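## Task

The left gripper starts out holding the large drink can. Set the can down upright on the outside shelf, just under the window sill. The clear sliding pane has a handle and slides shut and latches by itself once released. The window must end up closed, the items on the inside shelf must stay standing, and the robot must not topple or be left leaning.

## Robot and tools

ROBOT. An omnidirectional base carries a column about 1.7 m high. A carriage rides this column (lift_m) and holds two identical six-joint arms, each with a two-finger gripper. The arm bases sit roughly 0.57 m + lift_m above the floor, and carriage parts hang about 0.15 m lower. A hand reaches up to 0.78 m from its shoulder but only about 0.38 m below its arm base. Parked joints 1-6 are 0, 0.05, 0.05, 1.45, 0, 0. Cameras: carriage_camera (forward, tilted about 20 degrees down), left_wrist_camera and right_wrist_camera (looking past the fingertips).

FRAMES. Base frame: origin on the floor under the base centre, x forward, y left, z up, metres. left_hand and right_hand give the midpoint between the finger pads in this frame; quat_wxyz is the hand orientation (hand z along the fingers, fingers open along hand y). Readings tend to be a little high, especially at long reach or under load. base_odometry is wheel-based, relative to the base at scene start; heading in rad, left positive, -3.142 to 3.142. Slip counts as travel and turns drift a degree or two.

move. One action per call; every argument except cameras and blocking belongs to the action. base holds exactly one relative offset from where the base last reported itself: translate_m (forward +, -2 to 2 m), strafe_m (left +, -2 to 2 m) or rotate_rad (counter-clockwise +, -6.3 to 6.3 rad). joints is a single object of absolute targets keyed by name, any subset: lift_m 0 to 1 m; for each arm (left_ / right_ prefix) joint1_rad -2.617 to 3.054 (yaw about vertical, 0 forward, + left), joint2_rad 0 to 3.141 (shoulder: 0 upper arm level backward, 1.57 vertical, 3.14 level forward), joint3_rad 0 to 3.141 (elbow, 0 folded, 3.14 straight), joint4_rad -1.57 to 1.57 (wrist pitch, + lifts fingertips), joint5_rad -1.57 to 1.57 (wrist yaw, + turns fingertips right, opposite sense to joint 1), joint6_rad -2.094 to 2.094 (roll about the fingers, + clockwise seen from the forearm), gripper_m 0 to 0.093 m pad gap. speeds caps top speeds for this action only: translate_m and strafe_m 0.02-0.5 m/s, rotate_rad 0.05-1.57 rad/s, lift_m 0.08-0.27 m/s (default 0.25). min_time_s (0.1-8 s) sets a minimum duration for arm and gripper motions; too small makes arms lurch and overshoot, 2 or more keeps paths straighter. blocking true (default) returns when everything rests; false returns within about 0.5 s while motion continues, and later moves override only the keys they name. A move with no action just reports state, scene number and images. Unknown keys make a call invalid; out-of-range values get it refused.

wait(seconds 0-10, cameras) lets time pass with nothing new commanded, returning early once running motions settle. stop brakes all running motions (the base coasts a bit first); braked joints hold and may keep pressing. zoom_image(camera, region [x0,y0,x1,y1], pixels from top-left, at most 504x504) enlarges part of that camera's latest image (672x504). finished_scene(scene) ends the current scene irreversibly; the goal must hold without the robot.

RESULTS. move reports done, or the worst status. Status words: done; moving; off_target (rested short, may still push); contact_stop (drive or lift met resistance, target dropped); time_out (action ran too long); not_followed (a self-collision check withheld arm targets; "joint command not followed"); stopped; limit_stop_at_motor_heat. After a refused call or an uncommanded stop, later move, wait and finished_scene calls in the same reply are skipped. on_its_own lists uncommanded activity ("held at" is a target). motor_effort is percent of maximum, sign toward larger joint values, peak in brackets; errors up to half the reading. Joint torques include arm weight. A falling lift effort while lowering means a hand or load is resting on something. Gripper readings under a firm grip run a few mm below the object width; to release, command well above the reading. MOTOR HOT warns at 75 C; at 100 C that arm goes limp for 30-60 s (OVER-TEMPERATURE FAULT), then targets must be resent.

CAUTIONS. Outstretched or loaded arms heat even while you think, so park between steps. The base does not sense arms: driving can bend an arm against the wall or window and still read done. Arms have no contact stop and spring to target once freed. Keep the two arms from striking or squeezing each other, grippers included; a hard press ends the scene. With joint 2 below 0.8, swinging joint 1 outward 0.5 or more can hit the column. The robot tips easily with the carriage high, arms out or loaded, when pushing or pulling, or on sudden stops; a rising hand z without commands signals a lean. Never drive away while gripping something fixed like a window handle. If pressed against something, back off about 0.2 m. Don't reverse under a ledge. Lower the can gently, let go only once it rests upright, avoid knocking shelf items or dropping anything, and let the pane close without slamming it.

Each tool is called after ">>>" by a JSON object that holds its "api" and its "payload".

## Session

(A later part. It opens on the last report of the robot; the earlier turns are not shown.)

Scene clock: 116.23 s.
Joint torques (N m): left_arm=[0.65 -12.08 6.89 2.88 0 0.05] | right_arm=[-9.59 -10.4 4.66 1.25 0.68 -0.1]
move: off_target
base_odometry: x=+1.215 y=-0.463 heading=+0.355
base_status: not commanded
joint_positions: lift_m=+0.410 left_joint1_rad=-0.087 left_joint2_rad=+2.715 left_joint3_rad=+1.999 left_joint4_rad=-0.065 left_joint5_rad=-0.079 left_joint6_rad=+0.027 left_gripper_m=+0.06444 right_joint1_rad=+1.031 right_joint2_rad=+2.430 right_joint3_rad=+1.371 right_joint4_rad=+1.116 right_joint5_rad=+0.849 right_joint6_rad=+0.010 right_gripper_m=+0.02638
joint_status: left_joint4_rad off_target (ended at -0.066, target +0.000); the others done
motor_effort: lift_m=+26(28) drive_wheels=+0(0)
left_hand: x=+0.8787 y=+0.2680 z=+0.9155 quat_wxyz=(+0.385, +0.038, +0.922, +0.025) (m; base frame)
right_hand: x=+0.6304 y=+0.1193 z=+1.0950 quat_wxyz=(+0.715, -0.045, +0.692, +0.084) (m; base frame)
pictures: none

>>> {"api": "move", "payload": {"joints": {"left_joint2_rad":2.716,"left_joint4_rad":-0.04}, "min_time_s": 1.2}}

>>> {"api": "move", "payload": {"joints": {"left_gripper_m":0.088}, "min_time_s": 2.5, "cameras": ["left_wrist_camera","right_wrist_camera"]}}

Scene clock: 122.67 s.
Joint torques (N m): left_arm=[0.57 -12.49 6.98 2.44 -0.02 0.07] | right_arm=[-9.59 -10.4 4.67 1.25 0.69 -0.1]
move: done
base_odometry: x=+1.215 y=-0.463 heading=+0.355
base_status: not commanded
joint_positions: lift_m=+0.410 left_joint1_rad=-0.087 left_joint2_rad=+2.715 left_joint3_rad=+1.999 left_joint4_rad=-0.068 left_joint5_rad=-0.079 left_joint6_rad=+0.027 left_gripper_m=+0.06444 right_joint1_rad=+1.031 right_joint2_rad=+2.430 right_joint3_rad=+1.371 right_joint4_rad=+1.116 right_joint5_rad=+0.849 right_joint6_rad=+0.010 right_gripper_m=+0.02638
joint_status: all done
motor_effort: lift_m=+25(28) drive_wheels=+0(0)
left_hand: x=+0.8782 y=+0.2681 z=+0.9150 quat_wxyz=(+0.384, +0.038, +0.922, +0.025) (m; base frame)
right_hand: x=+0.6304 y=+0.1193 z=+1.0950 quat_wxyz=(+0.715, -0.045, +0.692, +0.084) (m; base frame)
pictures: none

Scene clock: 125.47 s.
Joint torques (N m): left_arm=[0.21 -12.33 6.83 2.32 -0.03 0.05] | right_arm=[-9.61 -10.37 4.66 1.25 0.68 -0.1]
move: done
base_odometry: x=+1.215 y=-0.463 heading=+0.355
base_status: not commanded
joint_positions: lift_m=+0.410 left_joint1_rad=-0.084 left_joint2_rad=+2.715 left_joint3_rad=+1.999 left_joint4_rad=-0.056 left_joint5_rad=-0.079 left_joint6_rad=+0.027 left_gripper_m=+0.08795 right_joint1_rad=+1.031 right_joint2_rad=+2.430 right_joint3_rad=+1.371 right_joint4_rad=+1.116 right_joint5_rad=+0.849 right_joint6_rad=+0.010 right_gripper_m=+0.02638
joint_status: all done
motor_effort: lift_m=+25(29) drive_wheels=+0(0)
left_hand: x=+0.8805 y=+0.2699 z=+0.9172 quat_wxyz=(+0.390, +0.036, +0.920, +0.025) (m; base frame)
right_hand: x=+0.6304 y=+0.1193 z=+1.0950 quat_wxyz=(+0.715, -0.045, +0.692, +0.084) (m; base frame)
pictures: left_wrist_camera, right_wrist_camera

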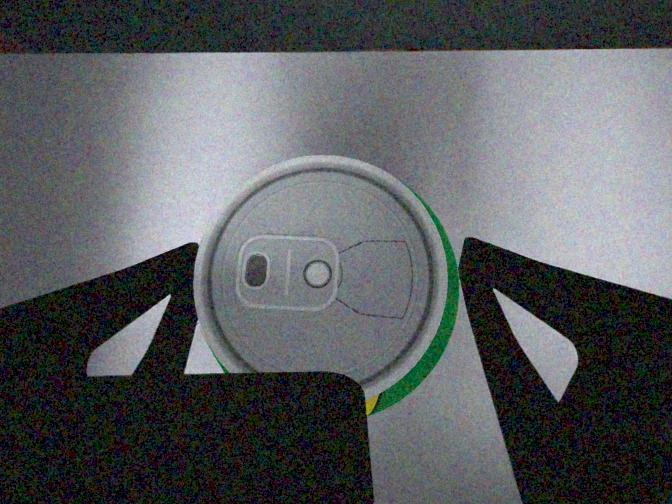

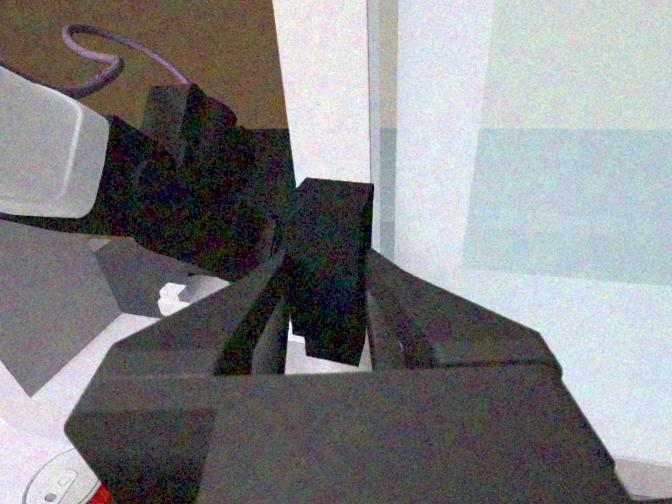

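>>> {"api": "move", "payload": {"joints": {"left_joint1_rad":-0.065,"left_joint2_rad":2.46,"left_joint3_rad":1.688,"left_joint4_rad":0.04,"left_gripper_m":0.093}, "min_time_s": 3, "cameras": ["left_wrist_camera"]}}

Scene clock: 133.77 s.
Joint torques (N m): left_arm=[0.58 -16.03 5.11 2.28 -0.03 0.06] | right_arm=[-9.59 -10.4 4.66 1.25 0.68 -0.1]
move: done
base_odometry: x=+1.215 y=-0.463 heading=+0.355
base_status: not commanded
joint_positions: lift_m=+0.410 left_joint1_rad=-0.072 left_joint2_rad=+2.517 left_joint3_rad=+1.693 left_joint4_rad=+0.025 left_joint5_rad=-0.079 left_joint6_rad=+0.027 left_gripper_m=+0.09292 right_joint1_rad=+1.031 right_joint2_rad=+2.430 right_joint3_rad=+1.371 right_joint4_rad=+1.116 right_joint5_rad=+0.849 right_joint6_rad=+0.010 right_gripper_m=+0.02638
joint_status: all done
motor_effort: lift_m=+26(28) drive_wheels=+0(0)
left_hand: x=+0.8362 y=+0.2810 z=+0.9341 quat_wxyz=(+0.377, +0.031, +0.925, +0.028) (m; base frame)
right_hand: x=+0.6304 y=+0.1193 z=+1.0950 quat_wxyz=(+0.715, -0.045, +0.692, +0.084) (m; base frame)
pictures: left_wrist_camera

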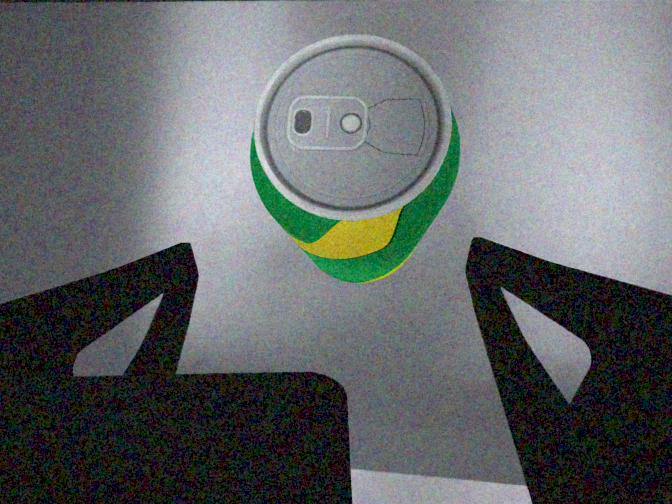

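>>> {"api": "move", "payload": {"joints": {"left_joint2_rad":2.03,"left_joint3_rad":1.34,"left_joint4_rad":0.0,"left_gripper_m":0.07}, "min_time_s": 2}}

>>> {"api": "move", "payload": {"joints": {"left_joint1_rad":-0.1,"left_joint2_rad":1.6,"left_joint3_rad":0.887,"left_joint4_rad":0.1}, "min_time_s": 1.5}}

>>> {"api": "move", "payload": {"joints": {"left_joint1_rad":0.1,"left_joint2_rad":0.6,"left_joint3_rad":0.25,"left_joint4_rad":0.3}, "cameras": ["left_wrist_camera","carriage_camera"]}}

>>> {"api": "move", "payload": {"base": {"strafe_m":0.35}, "speeds": {"strafe_m":0.08}, "cameras": ["carriage_camera","right_wrist_camera"]}}

Scene clock: 143.03 s.
Joint torques (N m): left_arm=[0.59 -13 5.49 2.21 0 0.06] | right_arm=[-9.59 -10.39 4.64 1.25 0.69 -0.1]
move: done
base_odometry: x=+1.215 y=-0.463 heading=+0.355
base_status: not commanded
joint_positions: lift_m=+0.410 left_joint1_rad=-0.072 left_joint2_rad=+2.076 left_joint3_rad=+1.344 left_joint4_rad=+0.001 left_joint5_rad=-0.079 left_joint6_rad=+0.027 left_gripper_m=+0.07008 right_joint1_rad=+1.031 right_joint2_rad=+2.430 right_joint3_rad=+1.371 right_joint4_rad=+1.116 right_joint5_rad=+0.849 right_joint6_rad=+0.010 right_gripper_m=+0.02638
joint_status: all done
motor_effort: lift_m=+27(28) drive_wheels=+0(0)
left_hand: x=+0.7739 y=+0.2855 z=+1.0430 quat_wxyz=(+0.408, +0.029, +0.912, +0.027) (m; base frame)
right_hand: x=+0.6304 y=+0.1193 z=+1.0950 quat_wxyz=(+0.715, -0.045, +0.692, +0.084) (m; base frame)
pictures: none

Scene clock: 144.83 s.
Joint torques (N m): left_arm=[-0.91 -8.77 5.57 2.45 0 0.08] | right_arm=[-9.59 -10.4 4.66 1.25 0.68 -0.1]
move: done
base_odometry: x=+1.215 y=-0.463 heading=+0.355
base_status: not commanded
joint_positions: lift_m=+0.410 left_joint1_rad=-0.093 left_joint2_rad=+1.633 left_joint3_rad=+0.892 left_joint4_rad=+0.083 left_joint5_rad=-0.079 left_joint6_rad=+0.027 left_gripper_m=+0.07008 right_joint1_rad=+1.031 right_joint2_rad=+2.430 right_joint3_rad=+1.371 right_joint4_rad=+1.116 right_joint5_rad=+0.849 right_joint6_rad=+0.010 right_gripper_m=+0.02638
joint_status: all done
motor_effort: lift_m=+25(28) drive_wheels=+0(0)
left_hand: x=+0.6725 y=+0.2835 z=+1.0872 quat_wxyz=(+0.441, +0.037, +0.896, +0.021) (m; base frame)
right_hand: x=+0.6304 y=+0.1193 z=+1.0950 quat_wxyz=(+0.715, -0.045, +0.692, +0.084) (m; base frame)
pictures: none

Scene clock: 146.30 s.
Joint torques (N m): left_arm=[0.61 -0.57 6.23 2.69 0.02 0.06] | right_arm=[-9.61 -10.39 4.66 1.25 0.68 -0.1]
move: done
base_odometry: x=+1.215 y=-0.463 heading=+0.355
base_status: not commanded
joint_positions: lift_m=+0.410 left_joint1_rad=+0.093 left_joint2_rad=+0.605 left_joint3_rad=+0.255 left_joint4_rad=+0.282 left_joint5_rad=-0.078 left_joint6_rad=+0.027 left_gripper_m=+0.07008 right_joint1_rad=+1.031 right_joint2_rad=+2.430 right_joint3_rad=+1.371 right_joint4_rad=+1.116 right_joint5_rad=+0.849 right_joint6_rad=+0.010 right_gripper_m=+0.02638
joint_status: all done
motor_effort: lift_m=+25(29) drive_wheels=+0(0)
left_hand: x=+0.5177 y=+0.3533 z=+1.2018 quat_wxyz=(+0.679, -0.051, +0.729, +0.070) (m; base frame)
right_hand: x=+0.6304 y=+0.1193 z=+1.0951 quat_wxyz=(+0.715, -0.045, +0.692, +0.084) (m; base frame)
pictures: carriage_camera, left_wrist_camera

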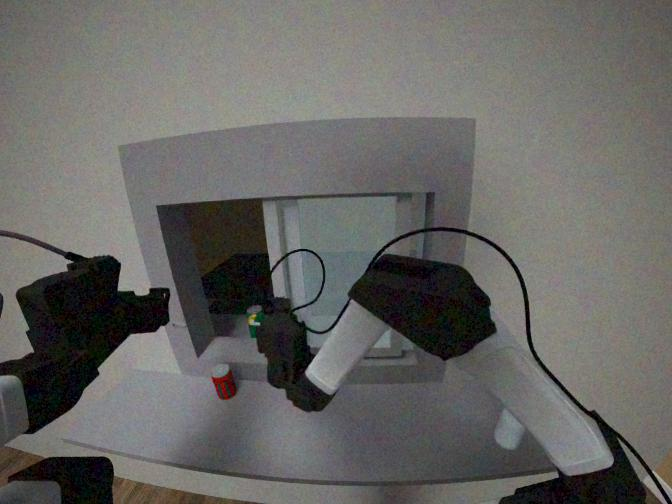

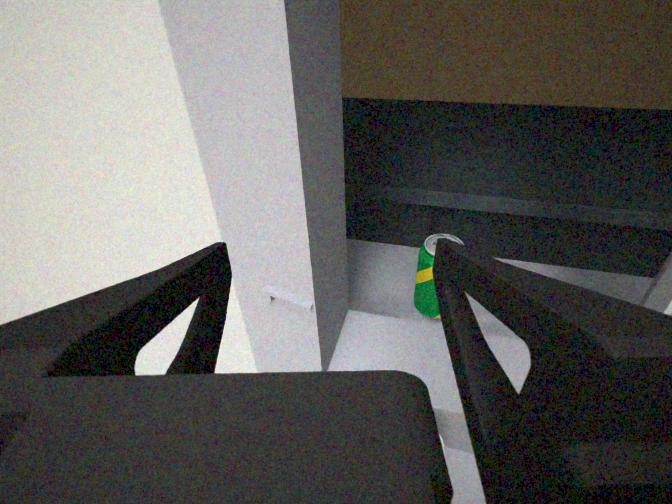

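Scene clock: 151.30 s.
Joint torques (N m): left_arm=[0.65 -0.64 6.24 2.67 0.04 0.08] | right_arm=[-3.89 -10.22 5.67 1.3 -1.86 0.14]
move: done
base_odometry: x=+1.094 y=-0.135 heading=+0.354
base_status: done
joint_positions: lift_m=+0.410 left_joint1_rad=+0.093 left_joint2_rad=+0.605 left_joint3_rad=+0.255 left_joint4_rad=+0.285 left_joint5_rad=-0.078 left_joint6_rad=+0.027 left_gripper_m=+0.07008 right_joint1_rad=+0.963 right_joint2_rad=+2.430 right_joint3_rad=+1.356 right_joint4_rad=+1.098 right_joint5_rad=+1.097 right_joint6_rad=-0.014 right_gripper_m=+0.02524
joint_status: not commanded
motor_effort: lift_m=+25(28) drive_wheels=+1(9)
left_hand: x=+0.5178 y=+0.3533 z=+1.2025 quat_wxyz=(+0.680, -0.051, +0.728, +0.070) (m; base frame)
right_hand: x=+0.6569 y=+0.0453 z=+1.0854 quat_wxyz=(+0.709, +0.050, +0.702, -0.045) (m; base frame)
pictures: carriage_camera, right_wrist_camera

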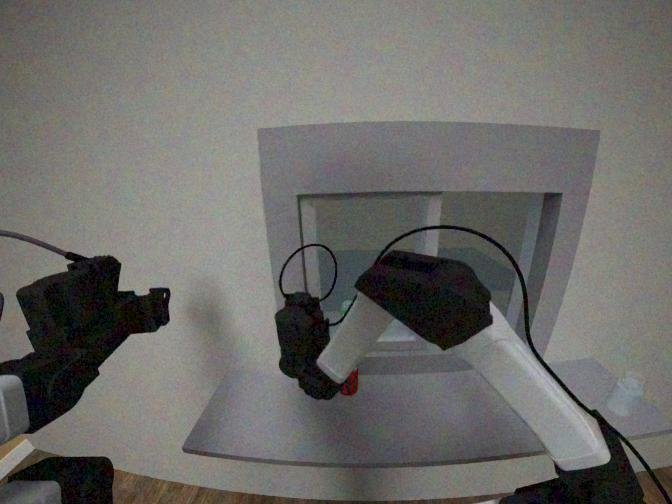

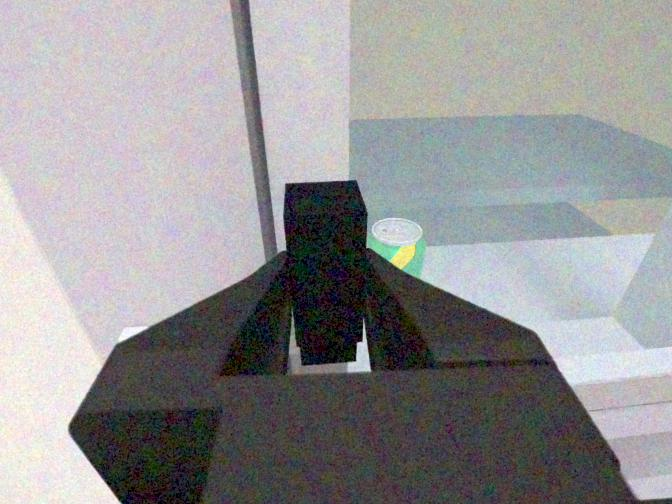

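>>> {"api": "move", "payload": {"joints": {"right_gripper_m":0.075}, "min_time_s": 1.5}}

>>> {"api": "move", "payload": {"base": {"translate_m":-0.25}, "speeds": {"translate_m":0.12}, "cameras": ["carriage_camera","right_wrist_camera"]}}

Scene clock: 155.50 s.
Joint torques (N m): left_arm=[0.62 -0.61 6.22 2.66 0.05 0.05] | right_arm=[0.96 -10.26 5.72 1.66 -1.51 0.01]
move: done
base_odometry: x=+1.094 y=-0.135 heading=+0.354
base_status: not commanded
joint_positions: lift_m=+0.410 left_joint1_rad=+0.093 left_joint2_rad=+0.605 left_joint3_rad=+0.255 left_joint4_rad=+0.286 left_joint5_rad=-0.078 left_joint6_rad=+0.027 left_gripper_m=+0.07008 right_joint1_rad=+0.907 right_joint2_rad=+2.430 right_joint3_rad=+1.356 right_joint4_rad=+1.067 right_joint5_rad=+1.065 right_joint6_rad=+0.000 right_gripper_m=+0.07487
joint_status: all done
motor_effort: lift_m=+24(28) drive_wheels=+1(1)
left_hand: x=+0.5178 y=+0.3533 z=+1.2025 quat_wxyz=(+0.680, -0.051, +0.728, +0.070) (m; base frame)
right_hand: x=+0.6772 y=+0.0257 z=+1.0807 quat_wxyz=(+0.704, +0.054, +0.706, -0.058) (m; base frame)
pictures: none

Scene clock: 158.37 s.
Joint torques (N m): left_arm=[0.54 -0.47 6.3 2.63 0.02 0.05] | right_arm=[0.24 -10.54 5.83 1.84 -0.11 0.01]
move: done
base_odometry: x=+0.859 y=-0.222 heading=+0.355
base_status: done
joint_positions: lift_m=+0.410 left_joint1_rad=+0.093 left_joint2_rad=+0.604 left_joint3_rad=+0.254 left_joint4_rad=+0.287 left_joint5_rad=-0.078 left_joint6_rad=+0.027 left_gripper_m=+0.07008 right_joint1_rad=+0.915 right_joint2_rad=+2.430 right_joint3_rad=+1.356 right_joint4_rad=+1.061 right_joint5_rad=+0.928 right_joint6_rad=+0.000 right_gripper_m=+0.07496
joint_status: not commanded
motor_effort: lift_m=+24(27) drive_wheels=-2(9)
left_hand: x=+0.5177 y=+0.3533 z=+1.2031 quat_wxyz=(+0.681, -0.051, +0.727, +0.070) (m; base frame)
right_hand: x=+0.6764 y=+0.0532 z=+1.0794 quat_wxyz=(+0.704, +0.001, +0.710, -0.008) (m; base frame)
pictures: carriage_camera, right_wrist_camera

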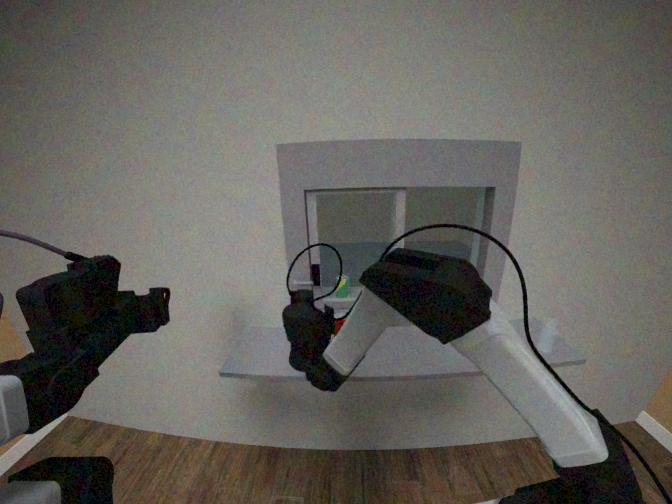

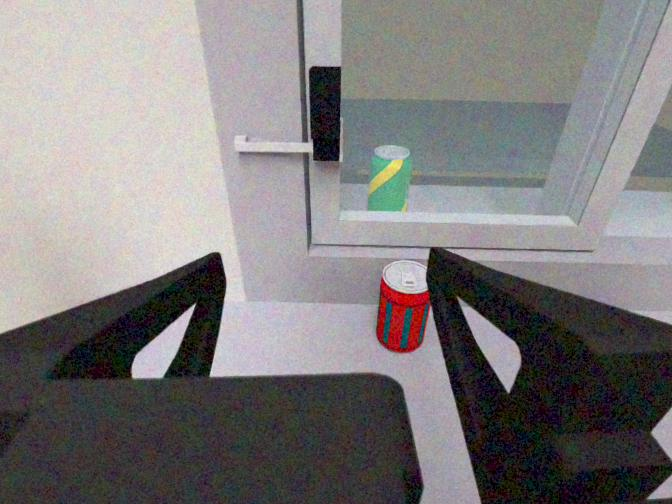

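>>> {"api": "finished_scene", "payload": {"scene": 2}}

The scene is finished: the task was done.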